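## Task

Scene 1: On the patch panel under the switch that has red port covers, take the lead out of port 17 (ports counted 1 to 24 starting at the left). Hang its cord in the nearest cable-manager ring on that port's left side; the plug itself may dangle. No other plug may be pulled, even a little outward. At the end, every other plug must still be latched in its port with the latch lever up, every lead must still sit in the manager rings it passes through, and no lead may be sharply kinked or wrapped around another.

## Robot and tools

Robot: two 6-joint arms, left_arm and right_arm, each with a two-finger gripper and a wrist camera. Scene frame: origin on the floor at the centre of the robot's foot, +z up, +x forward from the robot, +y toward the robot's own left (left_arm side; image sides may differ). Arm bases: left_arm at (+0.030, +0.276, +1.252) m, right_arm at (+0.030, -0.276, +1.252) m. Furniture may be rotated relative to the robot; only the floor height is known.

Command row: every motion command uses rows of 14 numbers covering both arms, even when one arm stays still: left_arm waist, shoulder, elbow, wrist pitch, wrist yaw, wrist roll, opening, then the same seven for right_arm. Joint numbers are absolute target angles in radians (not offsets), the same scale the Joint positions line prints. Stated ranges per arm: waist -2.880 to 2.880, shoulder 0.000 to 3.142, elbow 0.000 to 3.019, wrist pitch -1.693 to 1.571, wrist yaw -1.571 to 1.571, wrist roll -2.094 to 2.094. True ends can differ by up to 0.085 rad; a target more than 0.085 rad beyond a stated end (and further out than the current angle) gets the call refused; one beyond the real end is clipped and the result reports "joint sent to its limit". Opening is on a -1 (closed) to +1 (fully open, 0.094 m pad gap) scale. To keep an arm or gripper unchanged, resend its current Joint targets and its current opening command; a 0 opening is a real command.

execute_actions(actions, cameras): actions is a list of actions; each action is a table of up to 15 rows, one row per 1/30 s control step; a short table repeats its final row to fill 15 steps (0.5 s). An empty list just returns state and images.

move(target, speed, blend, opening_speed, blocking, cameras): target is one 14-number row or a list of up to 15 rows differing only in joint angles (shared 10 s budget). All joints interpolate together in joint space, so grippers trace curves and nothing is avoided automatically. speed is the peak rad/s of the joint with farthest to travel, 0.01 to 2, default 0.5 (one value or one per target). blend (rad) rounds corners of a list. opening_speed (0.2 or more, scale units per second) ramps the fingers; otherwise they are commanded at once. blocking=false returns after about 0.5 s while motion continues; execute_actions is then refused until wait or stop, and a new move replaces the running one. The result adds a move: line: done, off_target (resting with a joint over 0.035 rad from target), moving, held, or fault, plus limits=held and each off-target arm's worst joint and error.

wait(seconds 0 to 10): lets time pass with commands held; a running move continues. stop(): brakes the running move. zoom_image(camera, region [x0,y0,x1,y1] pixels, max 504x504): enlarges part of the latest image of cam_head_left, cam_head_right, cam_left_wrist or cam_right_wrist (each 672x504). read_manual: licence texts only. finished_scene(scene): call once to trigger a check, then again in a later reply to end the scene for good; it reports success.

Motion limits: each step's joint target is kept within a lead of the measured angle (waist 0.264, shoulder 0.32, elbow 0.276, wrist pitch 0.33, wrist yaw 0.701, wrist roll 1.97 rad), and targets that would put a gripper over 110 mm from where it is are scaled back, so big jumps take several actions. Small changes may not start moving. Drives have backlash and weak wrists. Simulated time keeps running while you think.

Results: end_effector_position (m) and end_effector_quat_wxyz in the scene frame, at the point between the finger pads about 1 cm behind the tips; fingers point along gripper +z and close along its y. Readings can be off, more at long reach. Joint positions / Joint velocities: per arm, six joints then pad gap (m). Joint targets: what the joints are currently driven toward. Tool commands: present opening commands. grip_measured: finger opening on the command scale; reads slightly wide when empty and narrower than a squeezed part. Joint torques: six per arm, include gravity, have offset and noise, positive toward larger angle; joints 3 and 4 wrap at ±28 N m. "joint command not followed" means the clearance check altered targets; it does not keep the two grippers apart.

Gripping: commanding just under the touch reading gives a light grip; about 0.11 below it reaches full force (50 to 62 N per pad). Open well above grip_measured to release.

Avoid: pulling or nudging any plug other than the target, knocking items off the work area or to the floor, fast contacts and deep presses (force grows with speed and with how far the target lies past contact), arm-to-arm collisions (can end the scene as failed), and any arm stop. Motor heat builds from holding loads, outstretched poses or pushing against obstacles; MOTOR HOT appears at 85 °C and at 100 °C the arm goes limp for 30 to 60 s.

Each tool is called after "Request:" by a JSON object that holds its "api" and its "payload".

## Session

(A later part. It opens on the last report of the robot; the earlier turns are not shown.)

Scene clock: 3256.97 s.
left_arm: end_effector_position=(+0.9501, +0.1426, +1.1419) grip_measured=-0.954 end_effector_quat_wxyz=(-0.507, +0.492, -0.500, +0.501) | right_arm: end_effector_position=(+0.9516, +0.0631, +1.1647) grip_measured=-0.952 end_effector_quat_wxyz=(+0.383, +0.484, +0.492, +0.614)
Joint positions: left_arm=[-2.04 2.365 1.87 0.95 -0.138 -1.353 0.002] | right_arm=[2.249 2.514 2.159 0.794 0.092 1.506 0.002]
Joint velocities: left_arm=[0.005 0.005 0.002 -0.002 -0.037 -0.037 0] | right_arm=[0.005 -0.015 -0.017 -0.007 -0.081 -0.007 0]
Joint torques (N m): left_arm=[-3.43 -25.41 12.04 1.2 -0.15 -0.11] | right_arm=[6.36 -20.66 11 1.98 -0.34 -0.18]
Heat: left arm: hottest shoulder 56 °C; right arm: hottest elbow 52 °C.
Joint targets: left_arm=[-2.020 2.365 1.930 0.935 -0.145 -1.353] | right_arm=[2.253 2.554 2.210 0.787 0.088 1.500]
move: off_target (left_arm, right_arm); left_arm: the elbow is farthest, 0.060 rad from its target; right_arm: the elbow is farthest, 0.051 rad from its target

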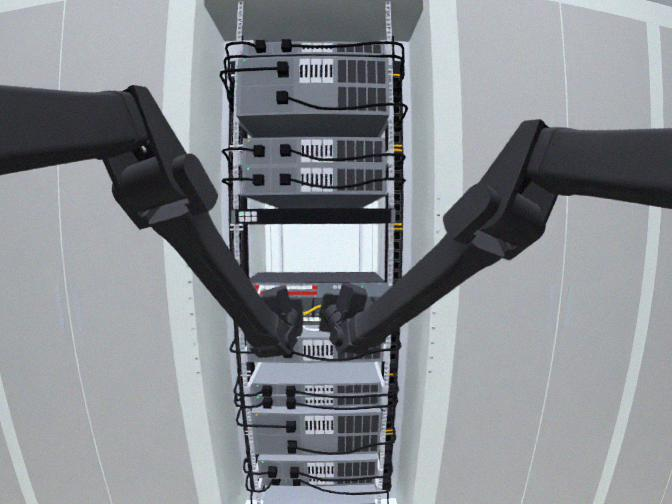

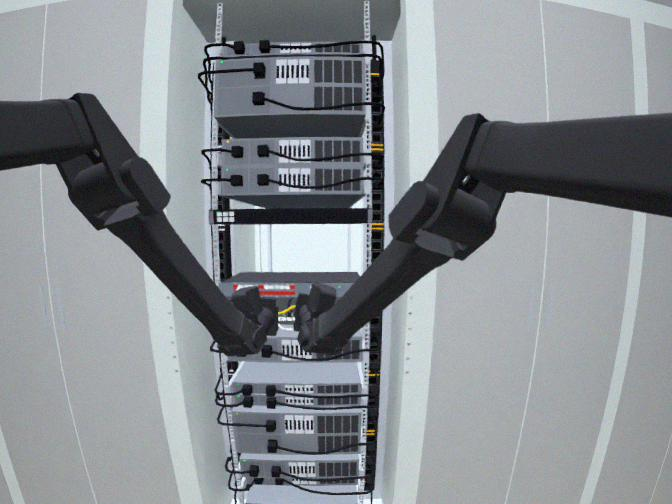

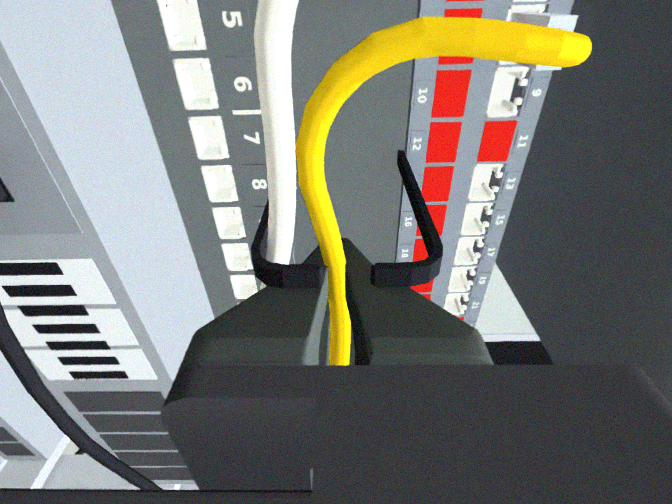

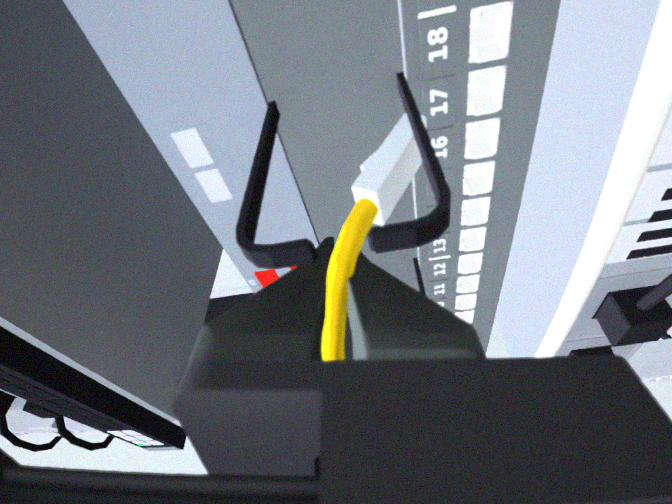

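Request:
{"api": "move", "payload": {"target": [-2.02,2.365,1.93,0.935,-0.145,-1.353,-1,2.252,2.562,2.2,0.8,0.088,1.5,-1], "speed": 0.1}}

Request:
{"api": "zoom_image", "payload": {"camera": "cam_head_left", "region": [300, 300, 324, 318]}}

Request:
{"api": "zoom_image", "payload": {"camera": "cam_head_right", "region": [276, 300, 300, 318]}}

Scene clock: 3270.77 s.
left_arm: end_effector_position=(+0.9501, +0.1426, +1.1415) grip_measured=-0.954 end_effector_quat_wxyz=(-0.506, +0.493, -0.500, +0.501) | right_arm: end_effector_position=(+0.9513, +0.0614, +1.1593) grip_measured=-0.952 end_effector_quat_wxyz=(+0.383, +0.486, +0.494, +0.612)
Joint positions: left_arm=[-2.04 2.365 1.87 0.949 -0.138 -1.353 0.002] | right_arm=[2.246 2.52 2.16 0.794 0.092 1.506 0.002]
Joint velocities: left_arm=[-0.005 -0.005 -0.002 -0.007 0.037 -0.051 0.001] | right_arm=[-0.005 0.005 -0.002 -0.012 -0.007 -0.095 0]
Joint torques (N m): left_arm=[-2.96 -25.58 11.96 1.33 -0.13 -0.1] | right_arm=[6.77 -20.37 10.17 2.52 -0.32 -0.2]
Heat: left arm: hottest shoulder 57 °C; right arm: hottest elbow 53 °C.
Joint targets: left_arm=[-2.020 2.365 1.930 0.933 -0.145 -1.353] | right_arm=[2.251 2.563 2.201 0.800 0.088 1.500]
move: off_target (left_arm, right_arm); left_arm: the elbow is farthest, 0.060 rad from its target; right_arm: the shoulder is farthest, 0.042 rad from its target

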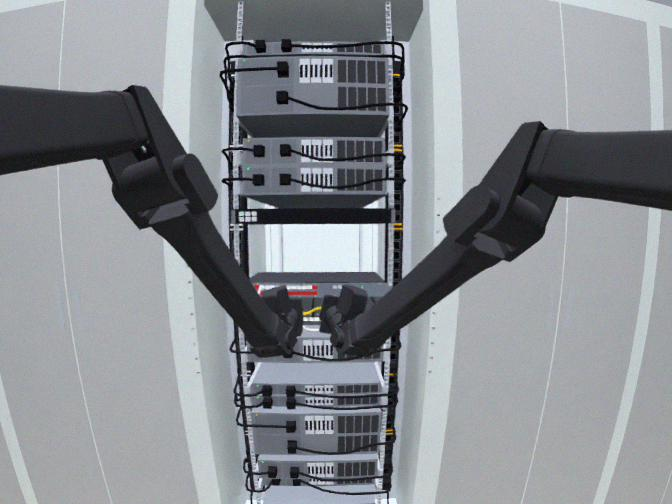

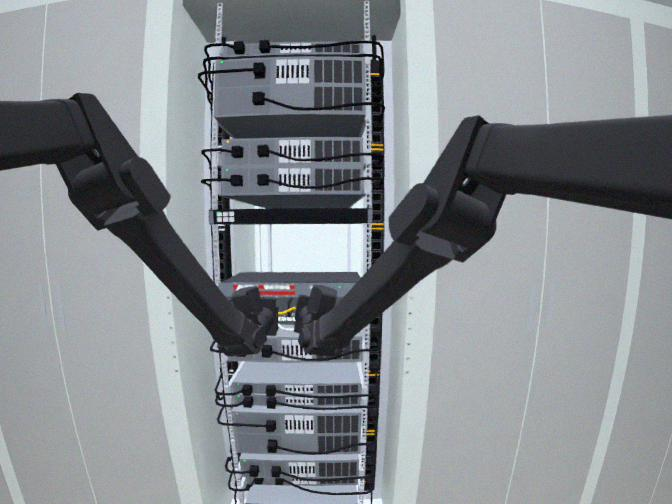

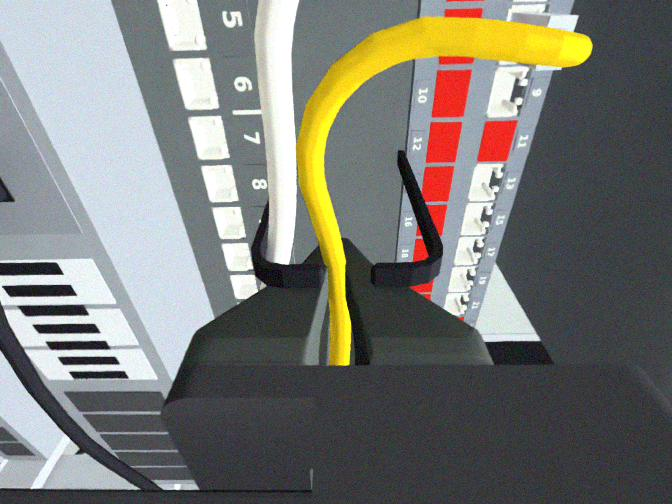

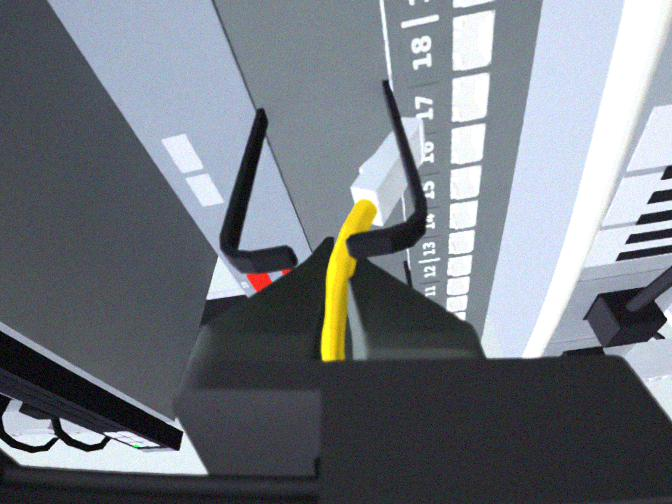

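Scaled by 21.000 from the camera's 672x504 image, which has a finer 960x720 frame.

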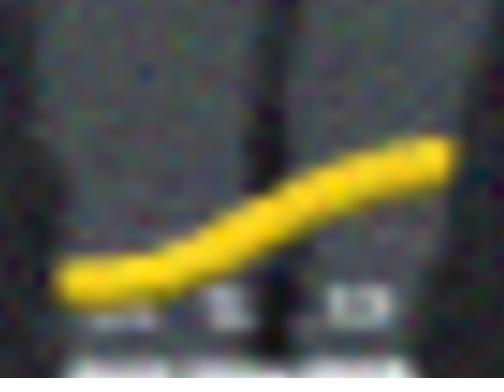

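Scaled by 21.000 from the camera's 672x504 image, which has a finer 960x720 frame.

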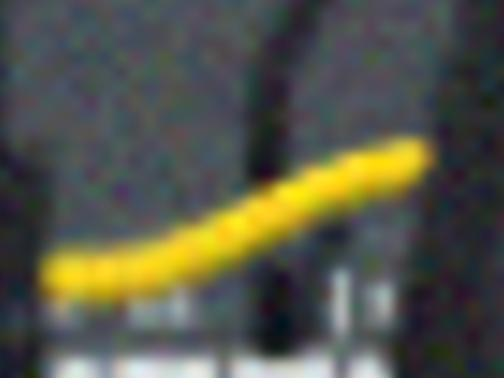

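Request:
{"api": "move", "payload": {"target": [[-2.02,2.374,1.95,0.92,-0.145,-1.353,-1,2.25,2.572,2.225,0.785,0.087,1.5,-1],[-2.02,2.39,1.95,0.935,-0.145,-1.353,-1,2.25,2.595,2.225,0.808,0.087,1.5,-1]], "speed": 0.1}}

Request:
{"api": "zoom_image", "payload": {"camera": "cam_head_left", "region": [300, 300, 324, 318]}}

Request:
{"api": "zoom_image", "payload": {"camera": "cam_head_right", "region": [276, 300, 300, 318]}}

Scene clock: 3279.67 s.
left_arm: end_effector_position=(+0.9529, +0.1422, +1.1404) grip_measured=-0.954 end_effector_quat_wxyz=(-0.507, +0.493, -0.501, +0.500) | right_arm: end_effector_position=(+0.9524, +0.0605, +1.1530) grip_measured=-0.952 end_effector_quat_wxyz=(+0.386, +0.485, +0.490, +0.613)
Joint positions: left_arm=[-2.04 2.373 1.885 0.941 -0.139 -1.352 0.002] | right_arm=[2.243 2.543 2.185 0.803 0.092 1.506 0.002]
Joint velocities: left_arm=[0.005 -0.015 -0.007 -0.002 -0.022 0.066 -0.001] | right_arm=[-0.005 -0.015 -0.012 -0.002 -0.007 -0.051 0]
Joint torques (N m): left_arm=[-2.96 -24.23 12.53 1.62 -0.11 -0.1] | right_arm=[6.48 -20.07 10.18 2.43 -0.37 -0.19]
Heat: left arm: hottest shoulder 57 °C; right arm: hottest elbow 53 °C.
Joint targets: left_arm=[-2.020 2.390 1.951 0.936 -0.146 -1.351] | right_arm=[2.251 2.594 2.225 0.809 0.087 1.500]
move: off_target (left_arm, right_arm); left_arm: the elbow is farthest, 0.065 rad from its target; right_arm: the shoulder is farthest, 0.052 rad from its target

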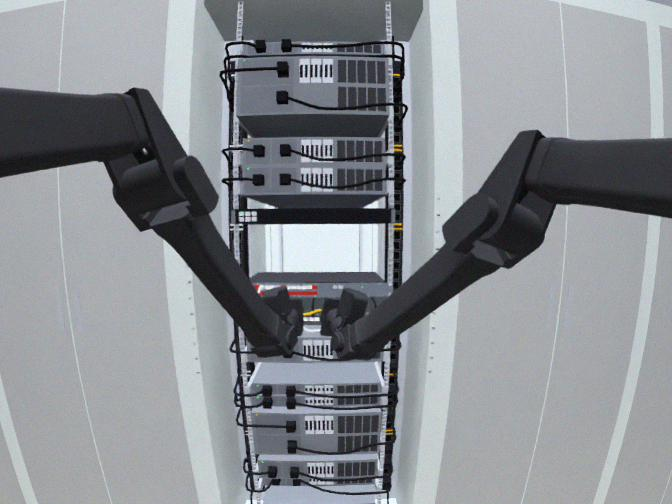

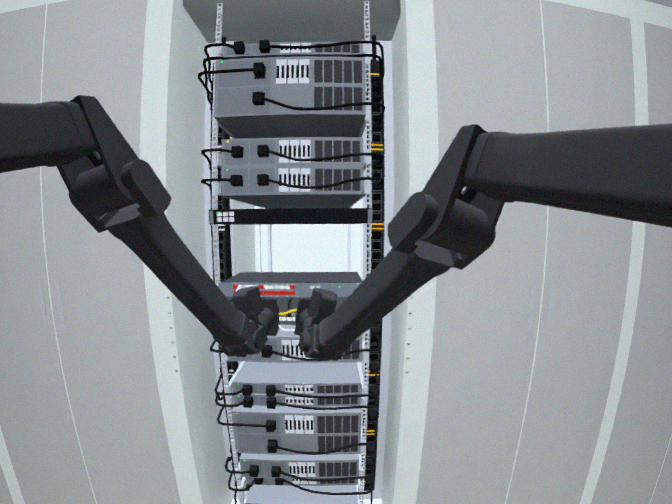

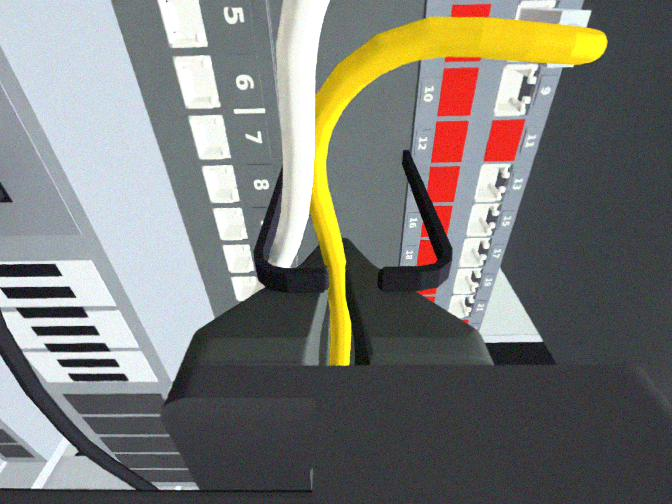

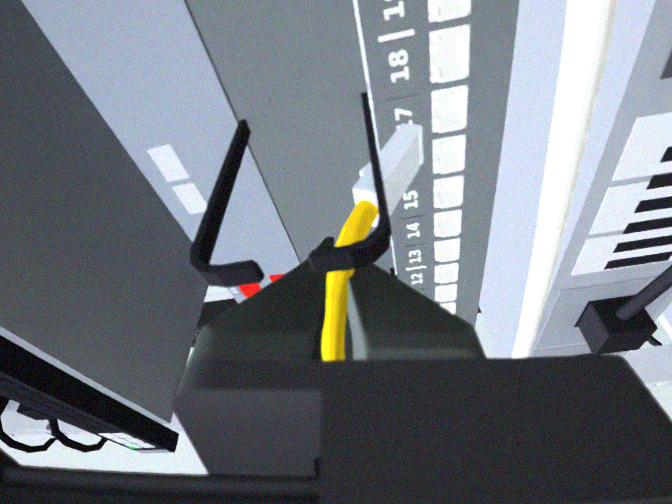

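Scaled by 21.000 from the camera's 672x504 image, which has a finer 960x720 frame.

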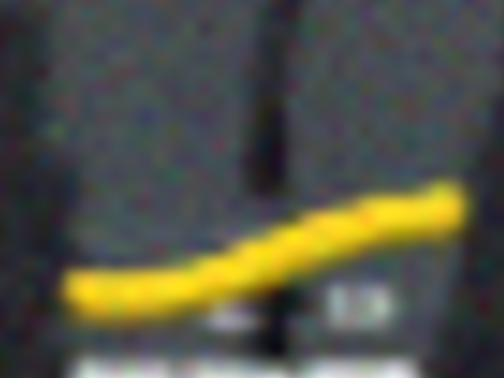

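Scaled by 21.000 from the camera's 672x504 image, which has a finer 960x720 frame.

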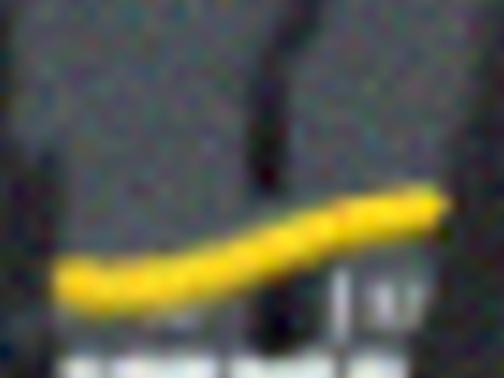

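Request:
{"api": "move", "payload": {"target": [-2.02,2.4,1.95,0.945,-0.145,-1.353,-1,2.25,2.62,2.225,0.825,0.087,1.5,-1], "speed": 0.1}}

Request:
{"api": "zoom_image", "payload": {"camera": "cam_head_left", "region": [300, 300, 324, 318]}}

Request:
{"api": "zoom_image", "payload": {"camera": "cam_head_right", "region": [276, 300, 300, 318]}}

Scene clock: 3289.73 s.
left_arm: end_effector_position=(+0.9536, +0.1419, +1.1394) grip_measured=-0.954 end_effector_quat_wxyz=(-0.510, +0.490, -0.502, +0.498) | right_arm: end_effector_position=(+0.9451, +0.0591, +1.1265) grip_measured=-0.952 end_effector_quat_wxyz=(+0.386, +0.488, +0.493, +0.608)
Joint positions: left_arm=[-2.04 2.378 1.891 0.941 -0.139 -1.343 0.002] | right_arm=[2.237 2.58 2.191 0.821 0.093 1.506 0.002]
Joint velocities: left_arm=[-0.015 -0.005 0.002 -0.022 0.051 -0.066 0.001] | right_arm=[-0.005 -0.005 0.002 -0.002 -0.037 -0.095 -0.001]
Joint torques (N m): left_arm=[-3.14 -23.24 11.84 1.96 -0.07 -0.13] | right_arm=[6.71 -19.9 9.33 2.59 -0.4 -0.16]
Heat: left arm: hottest shoulder 58 °C; right arm: hottest elbow 52 °C.
Joint targets: left_arm=[-2.020 2.400 1.949 0.945 -0.145 -1.344] | right_arm=[2.249 2.620 2.224 0.825 0.087 1.500]
move: off_target (left_arm, right_arm); left_arm: the elbow is farthest, 0.059 rad from its target; right_arm: the shoulder is farthest, 0.040 rad from its target

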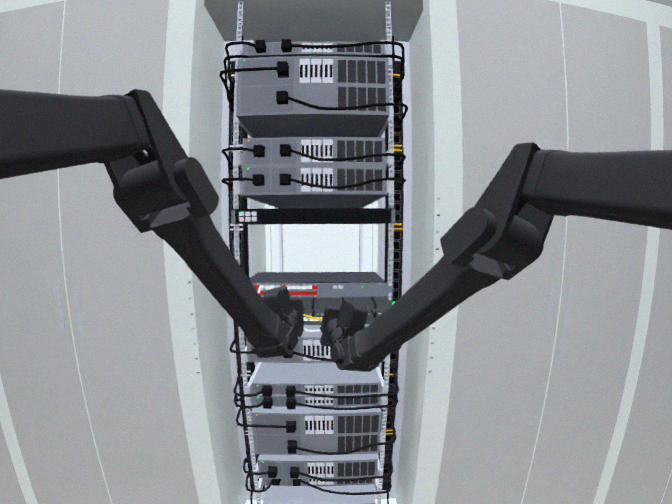

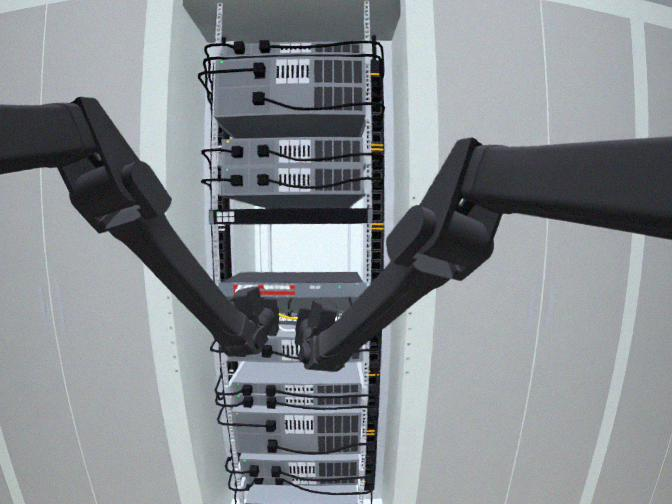

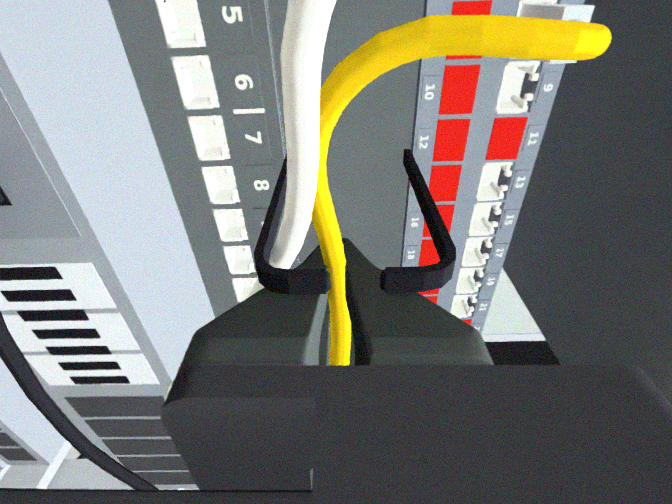

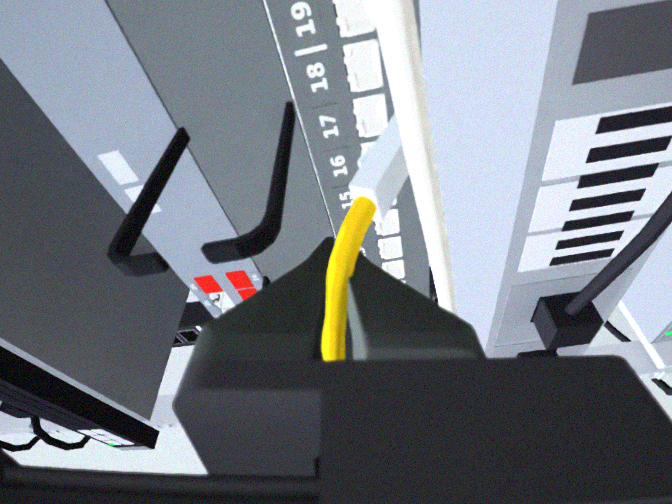

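Scaled by 21.000 from the camera's 672x504 image, which has a finer 960x720 frame.

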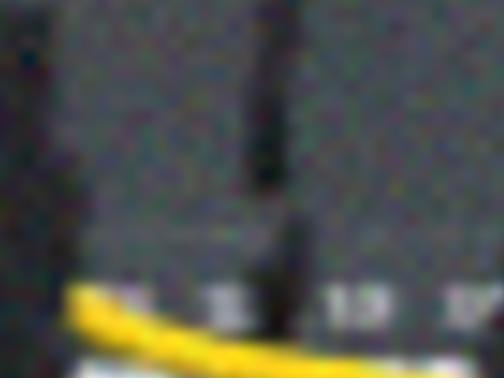

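Scaled by 21.000 from the camera's 672x504 image, which has a finer 960x720 frame.

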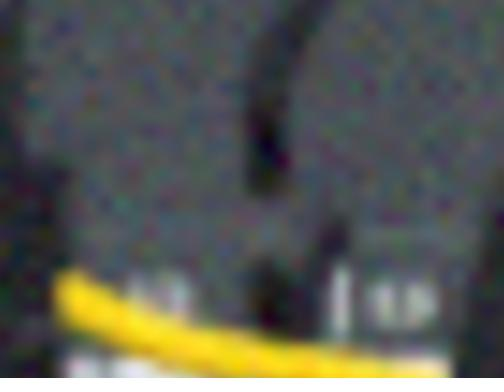

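Request:
{"api": "move", "payload": {"target": [[-2.02,2.33,1.95,0.935,-0.145,-1.353,-1,2.25,2.47,2.215,0.79,0.087,1.5,-1],[-2.005,2.28,1.777,1.0,-0.145,-1.353,-1,2.23,2.392,1.965,0.9,0.09,1.5,-1]], "speed": 0.15}}

Request:
{"api": "zoom_image", "payload": {"camera": "cam_head_left", "region": [294, 296, 330, 323]}}

Request:
{"api": "zoom_image", "payload": {"camera": "cam_head_right", "region": [270, 296, 306, 323]}}

Scene clock: 3317.97 s.
left_arm: end_effector_position=(+0.9332, +0.1427, +1.1408) grip_measured=-0.954 end_effector_quat_wxyz=(-0.497, +0.496, -0.511, +0.496) | right_arm: end_effector_position=(+0.9188, +0.0596, +1.1571) grip_measured=-0.952 end_effector_quat_wxyz=(+0.368, +0.485, +0.509, +0.608)
Joint positions: left_arm=[-2.042 2.322 1.782 0.964 -0.133 -1.353 0.002] | right_arm=[2.252 2.434 1.97 0.861 0.076 1.506 0.002]
Joint velocities: left_arm=[-0.005 -0.015 -0.037 -0.002 -0.007 -0.022 0] | right_arm=[-0.005 0.005 0.002 0.007 -0.007 -0.037 -0.001]
Joint torques (N m): left_arm=[-2.08 -28.51 6.17 3.12 -0.3 -0.19] | right_arm=[4.01 -26.58 6.45 3.88 0.1 -0.21]
Heat: left arm: hottest shoulder 59 °C; right arm: hottest elbow 50 °C.
Joint targets: left_arm=[-2.006 2.281 1.777 1.000 -0.145 -1.363] | right_arm=[2.232 2.392 1.965 0.899 0.083 1.500]
move: off_target (left_arm, right_arm); left_arm: the shoulder is farthest, 0.042 rad from its target; right_arm: the shoulder is farthest, 0.042 rad from its target

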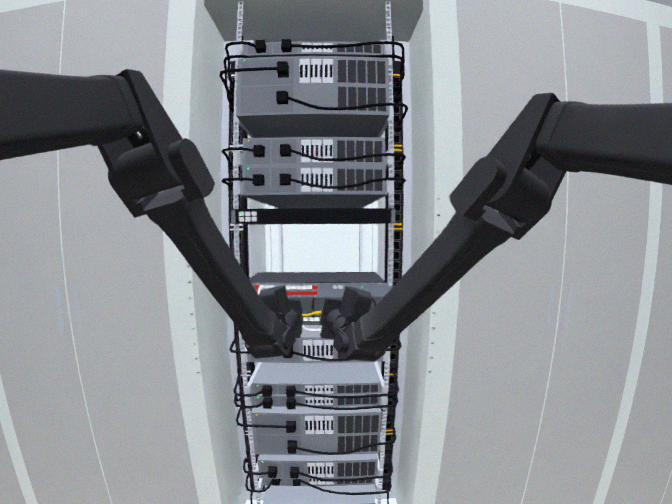

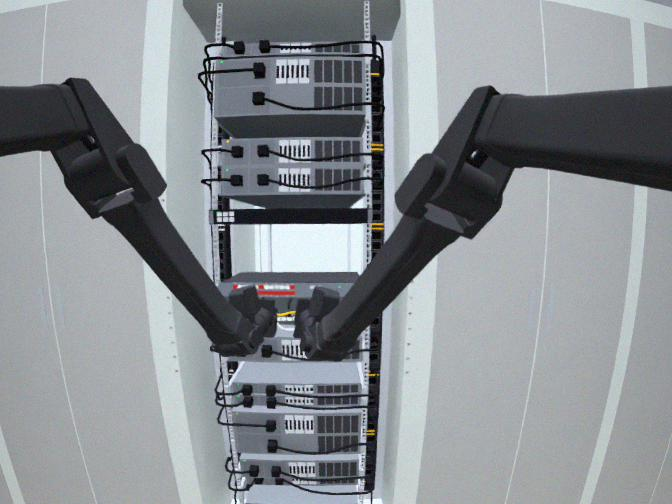

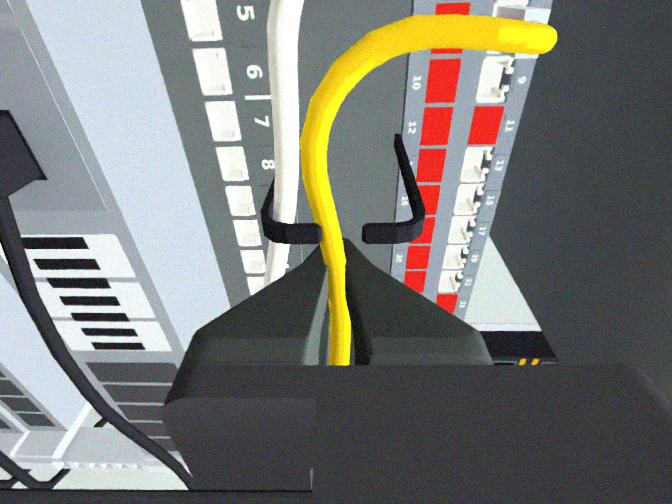

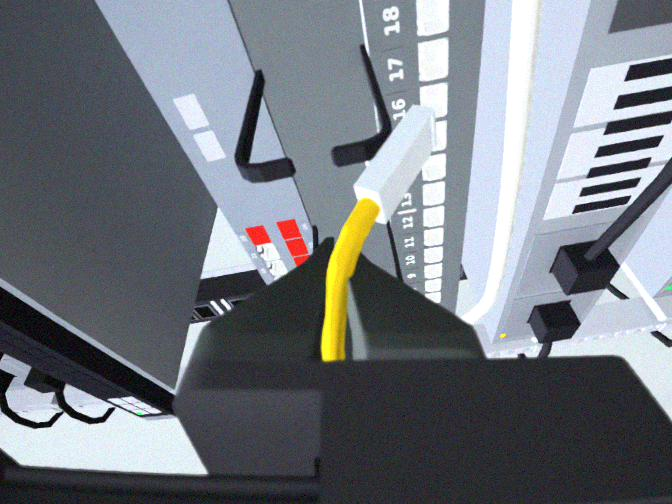

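Scaled by 14.000 from the camera's 672x504 image, which has a finer 960x720 frame.

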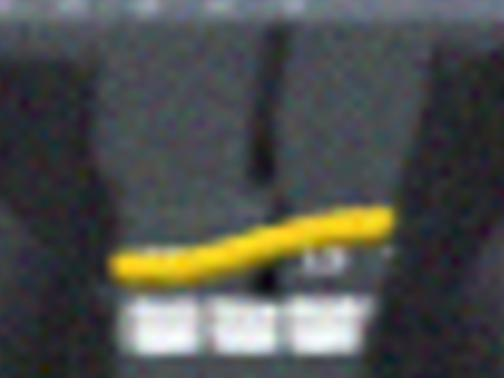

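Scaled by 14.000 from the camera's 672x504 image, which has a finer 960x720 frame.

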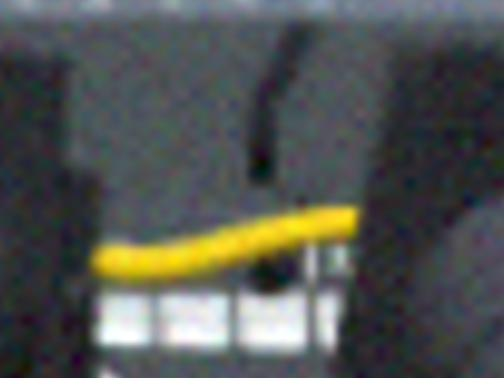

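Request:
{"api": "move", "payload": {"target": [-1.985,2.262,1.777,1.0,-0.13,-1.353,-1,2.212,2.38,1.965,0.9,0.075,1.5,-1], "speed": 0.1}}

Request:
{"api": "zoom_image", "payload": {"camera": "cam_head_left", "region": [294, 296, 330, 323]}}

Request:
{"api": "zoom_image", "payload": {"camera": "cam_head_right", "region": [270, 296, 306, 323]}}

Scene clock: 3325.83 s.
left_arm: end_effector_position=(+0.9327, +0.1426, +1.1438) grip_measured=-0.954 end_effector_quat_wxyz=(-0.495, +0.492, -0.513, +0.499) | right_arm: end_effector_position=(+0.9184, +0.0601, +1.1591) grip_measured=-0.952 end_effector_quat_wxyz=(+0.367, +0.483, +0.510, +0.610)
Joint positions: left_arm=[-2.04 2.315 1.775 0.964 -0.121 -1.353 0.002] | right_arm=[2.252 2.43 1.966 0.861 0.07 1.506 0.002]
Joint velocities: left_arm=[0.005 -0.005 -0.007 -0.007 -0.037 0.037 0.001] | right_arm=[0.005 0.005 -0.022 0.002 -0.037 0.037 0]
Joint torques (N m): left_arm=[-0.15 -29.45 6.8 3.15 -0.19 -0.12] | right_arm=[3.6 -26.87 6.9 3.9 0.06 -0.21]
Heat: left arm: hottest shoulder 60 °C; right arm: hottest shoulder 50 °C.
Joint targets: left_arm=[-1.983 2.261 1.777 1.000 -0.129 -1.353] | right_arm=[2.212 2.381 1.966 0.900 0.075 1.500]
move: off_target (left_arm, right_arm); left_arm: the waist is farthest, 0.055 rad from its target; right_arm: the shoulder is farthest, 0.050 rad from its target

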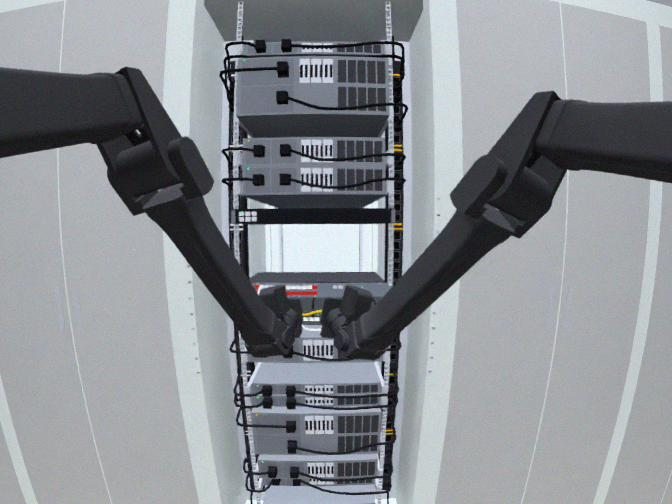

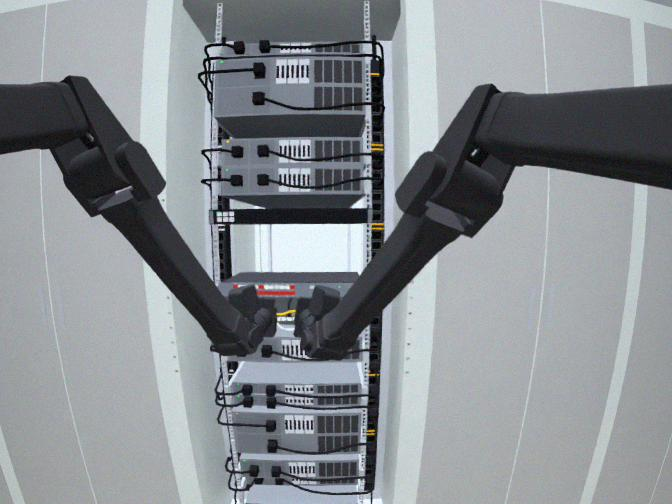

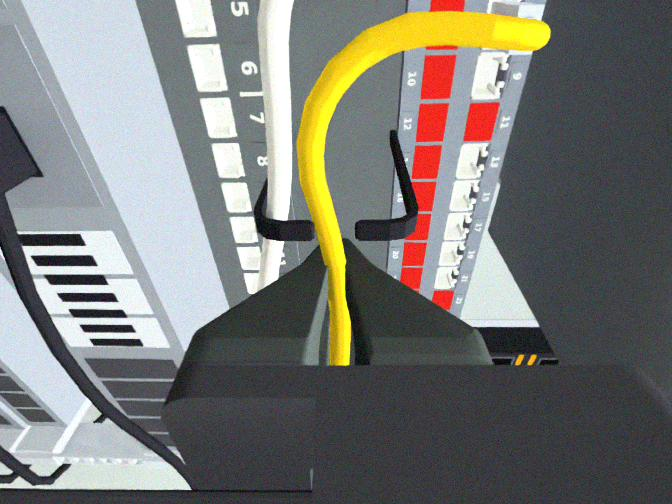

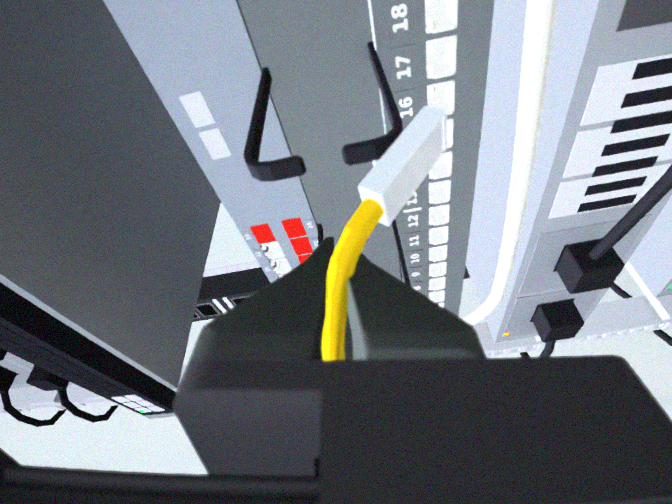

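Scaled by 14.000 from the camera's 672x504 image, which has a finer 960x720 frame.

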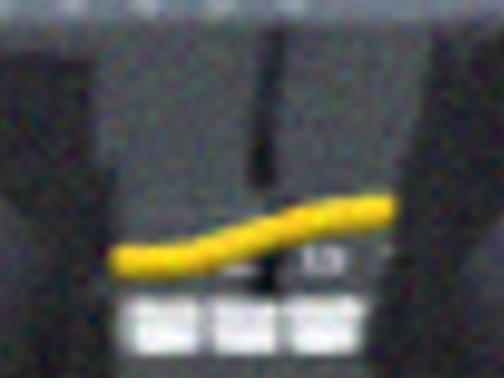

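Scaled by 14.000 from the camera's 672x504 image, which has a finer 960x720 frame.

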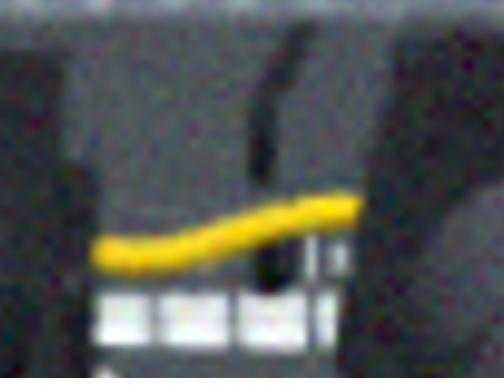

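Request:
{"api": "move", "payload": {"target": [-2.085,2.31,1.79,1.01,-0.25,-1.353,-1,2.325,2.475,2.06,0.915,0.385,1.35,-1], "speed": 0.15}}

Request:
{"api": "zoom_image", "payload": {"camera": "cam_head_left", "region": [294, 296, 330, 323]}}

Request:
{"api": "zoom_image", "payload": {"camera": "cam_head_right", "region": [270, 296, 306, 323]}}

Scene clock: 3448.10 s.
left_arm: end_effector_position=(+0.9299, +0.1450, +1.1450) grip_measured=-0.954 end_effector_quat_wxyz=(-0.514, +0.523, -0.489, +0.472) | right_arm: end_effector_position=(+0.9171, +0.0520, +1.1674) grip_measured=-0.952 end_effector_quat_wxyz=(+0.457, +0.529, +0.481, +0.530)
Joint positions: left_arm=[-2.062 2.315 1.775 0.972 -0.242 -1.353 0.002] | right_arm=[2.299 2.439 1.992 0.887 0.357 1.383 0.002]
Joint velocities: left_arm=[-0.005 0.005 0.007 0.002 0.051 0.095 -0.001] | right_arm=[-0.005 -0.005 -0.002 -0.012 0.051 -0.007 0]
Joint torques (N m): left_arm=[-4.54 -24.47 6.58 1.68 0.25 -0.09] | right_arm=[6.24 -22.59 6.78 2.24 -0.32 -0.09]
Heat: left arm: hottest shoulder 57 °C; right arm: hottest shoulder 50 °C.
Joint targets: left_arm=[-2.061 2.315 1.775 0.972 -0.239 -1.353] | right_arm=[2.298 2.438 1.991 0.887 0.353 1.385]
move: held (left_arm, right_arm; a check stopped the path); limits=held; left_arm: the wrist pitch is farthest, 0.038 rad from its target; right_arm: the elbow is farthest, 0.068 rad from its target
joint command not followed: on one or more control steps a check withheld the commanded joint targets of the left arm, and it was not sent them on those steps.
cause: the commanded joint targets, or the way to them, would bring a part of the robot too close to another arm (this arm's wrist (the part past joint 4) and the right arm's wrist (the part past joint 5), along the way the arms are being sent, or toward where that arm still pushes).
joint command not followed: on one or more control steps a check withheld the commanded joint targets of the right arm, and it was not sent them on those steps.
cause: the commanded joint targets, or the way to them, would bring a part of the robot too close to another arm (this arm's wrist (the part past joint 5) and the left arm's wrist (the part past joint 4), along the way the arms are being sent, or toward where that arm still pushes).

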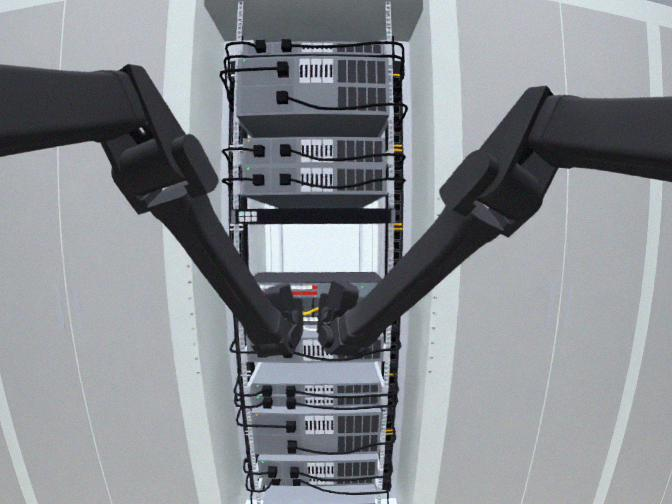

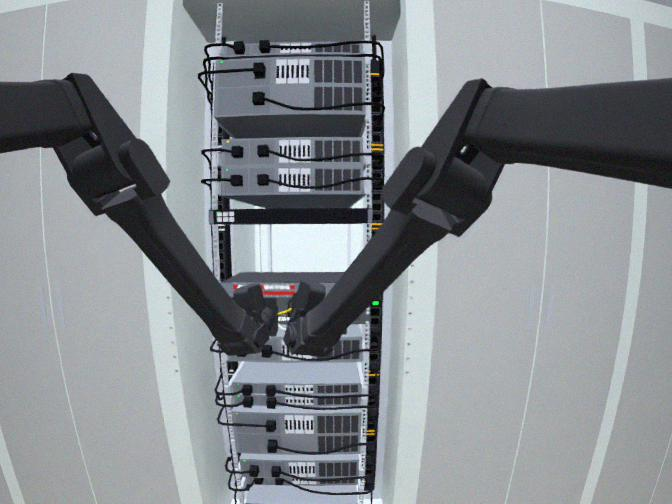

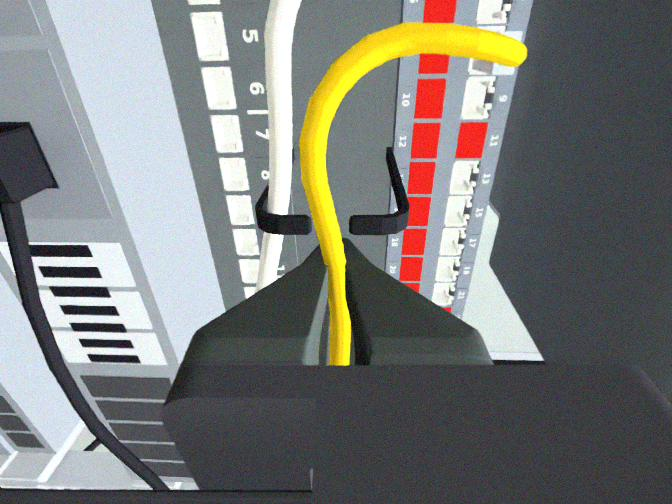

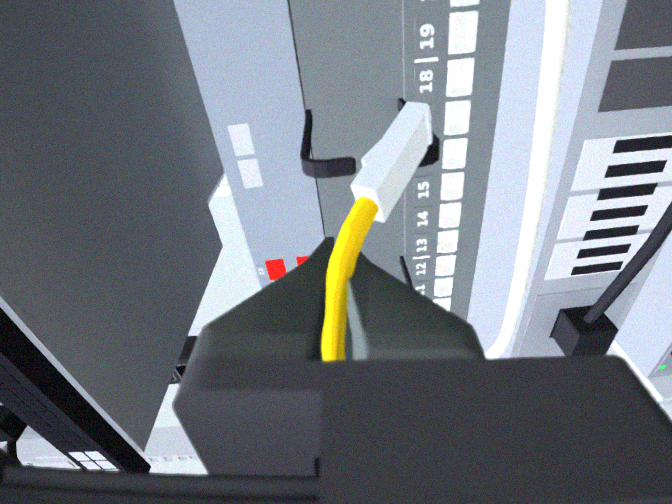

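Scaled by 14.000 from the camera's 672x504 image, which has a finer 960x720 frame.

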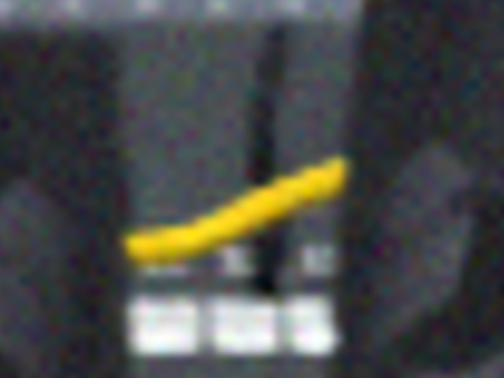

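Scaled by 14.000 from the camera's 672x504 image, which has a finer 960x720 frame.

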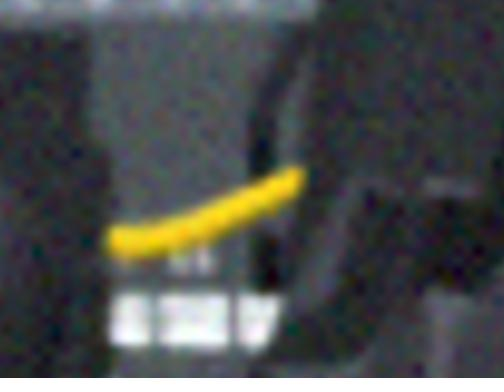

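Request:
{"api": "move", "payload": {"target": [-2.045,2.35,1.893,0.918,-0.237,-1.353,-1,2.276,2.54,2.231,0.762,0.345,1.385,-1], "speed": 0.15}}

Request:
{"api": "zoom_image", "payload": {"camera": "cam_head_left", "region": [294, 296, 330, 323]}}

Request:
{"api": "zoom_image", "payload": {"camera": "cam_head_right", "region": [270, 296, 306, 323]}}

Scene clock: 3509.50 s.
left_arm: end_effector_position=(+0.9436, +0.1472, +1.1394) grip_measured=-0.954 end_effector_quat_wxyz=(-0.514, +0.525, -0.491, +0.468) | right_arm: end_effector_position=(+0.9485, +0.0560, +1.1641) grip_measured=-0.952 end_effector_quat_wxyz=(+0.457, +0.529, +0.484, +0.527)
Joint positions: left_arm=[-2.056 2.344 1.839 0.929 -0.242 -1.353 0.002] | right_arm=[2.289 2.512 2.168 0.777 0.349 1.383 0.002]
Joint velocities: left_arm=[0.005 -0.005 -0.002 0.002 0.022 -0.022 0] | right_arm=[-0.005 -0.015 0.007 -0.007 -0.022 -0.022 0.001]
Joint torques (N m): left_arm=[-4.19 -24.29 11.36 1.46 0.35 -0.09] | right_arm=[5.42 -21.54 11.64 1.62 -0.45 -0.11]
Heat: left arm: hottest shoulder 57 °C; right arm: hottest shoulder 48 °C.
Joint targets: left_arm=[-2.046 2.350 1.893 0.918 -0.237 -1.353] | right_arm=[2.275 2.540 2.231 0.762 0.344 1.385]
move: off_target (left_arm, right_arm); left_arm: the elbow is farthest, 0.054 rad from its target; right_arm: the elbow is farthest, 0.063 rad from its target

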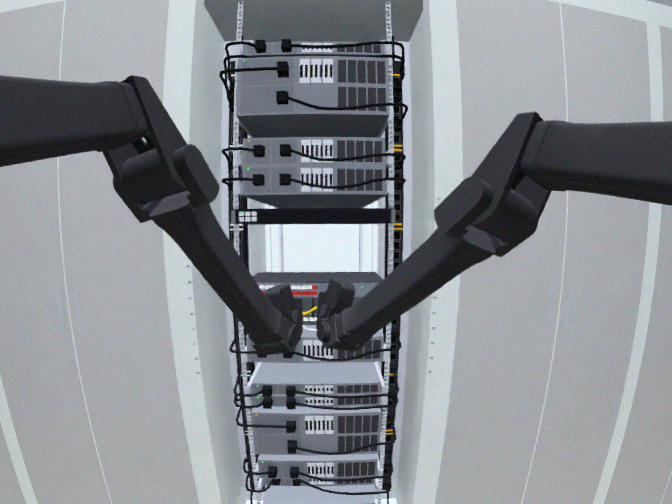

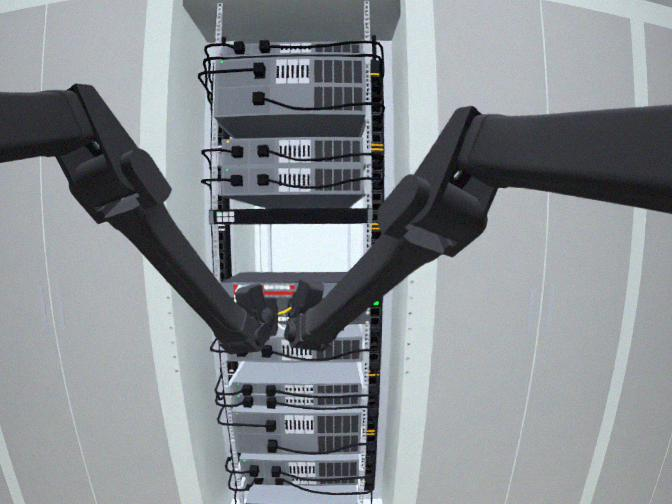

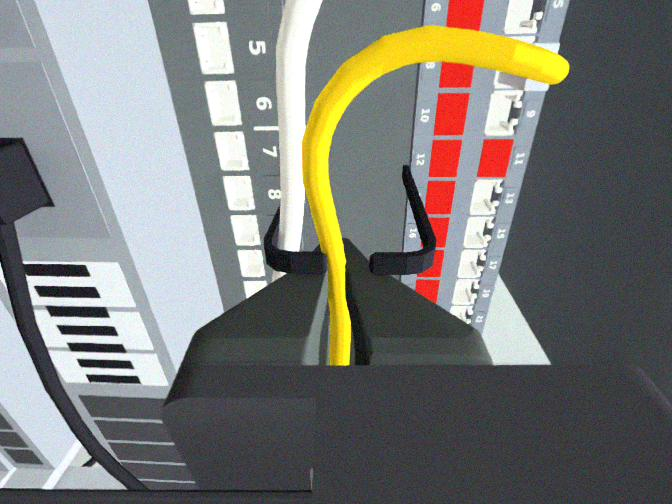

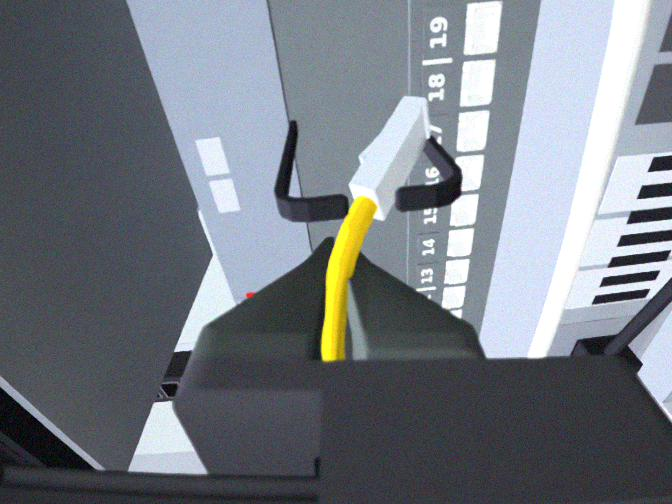

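Scaled by 14.000 from the camera's 672x504 image, which has a finer 960x720 frame.

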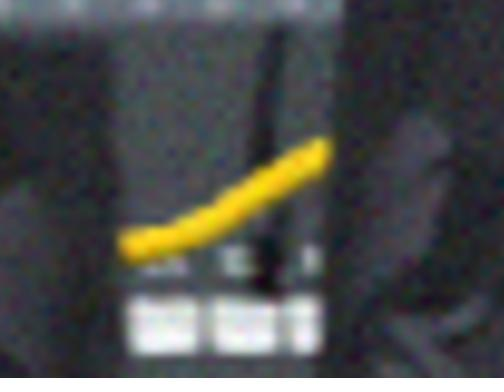

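Scaled by 14.000 from the camera's 672x504 image, which has a finer 960x720 frame.

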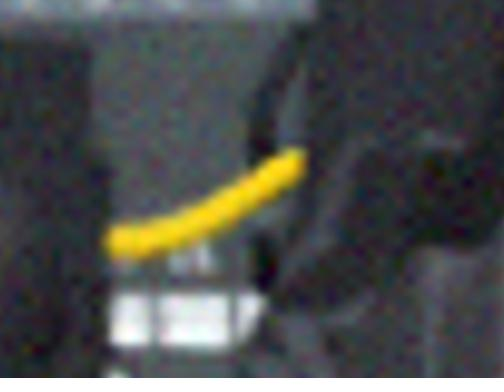

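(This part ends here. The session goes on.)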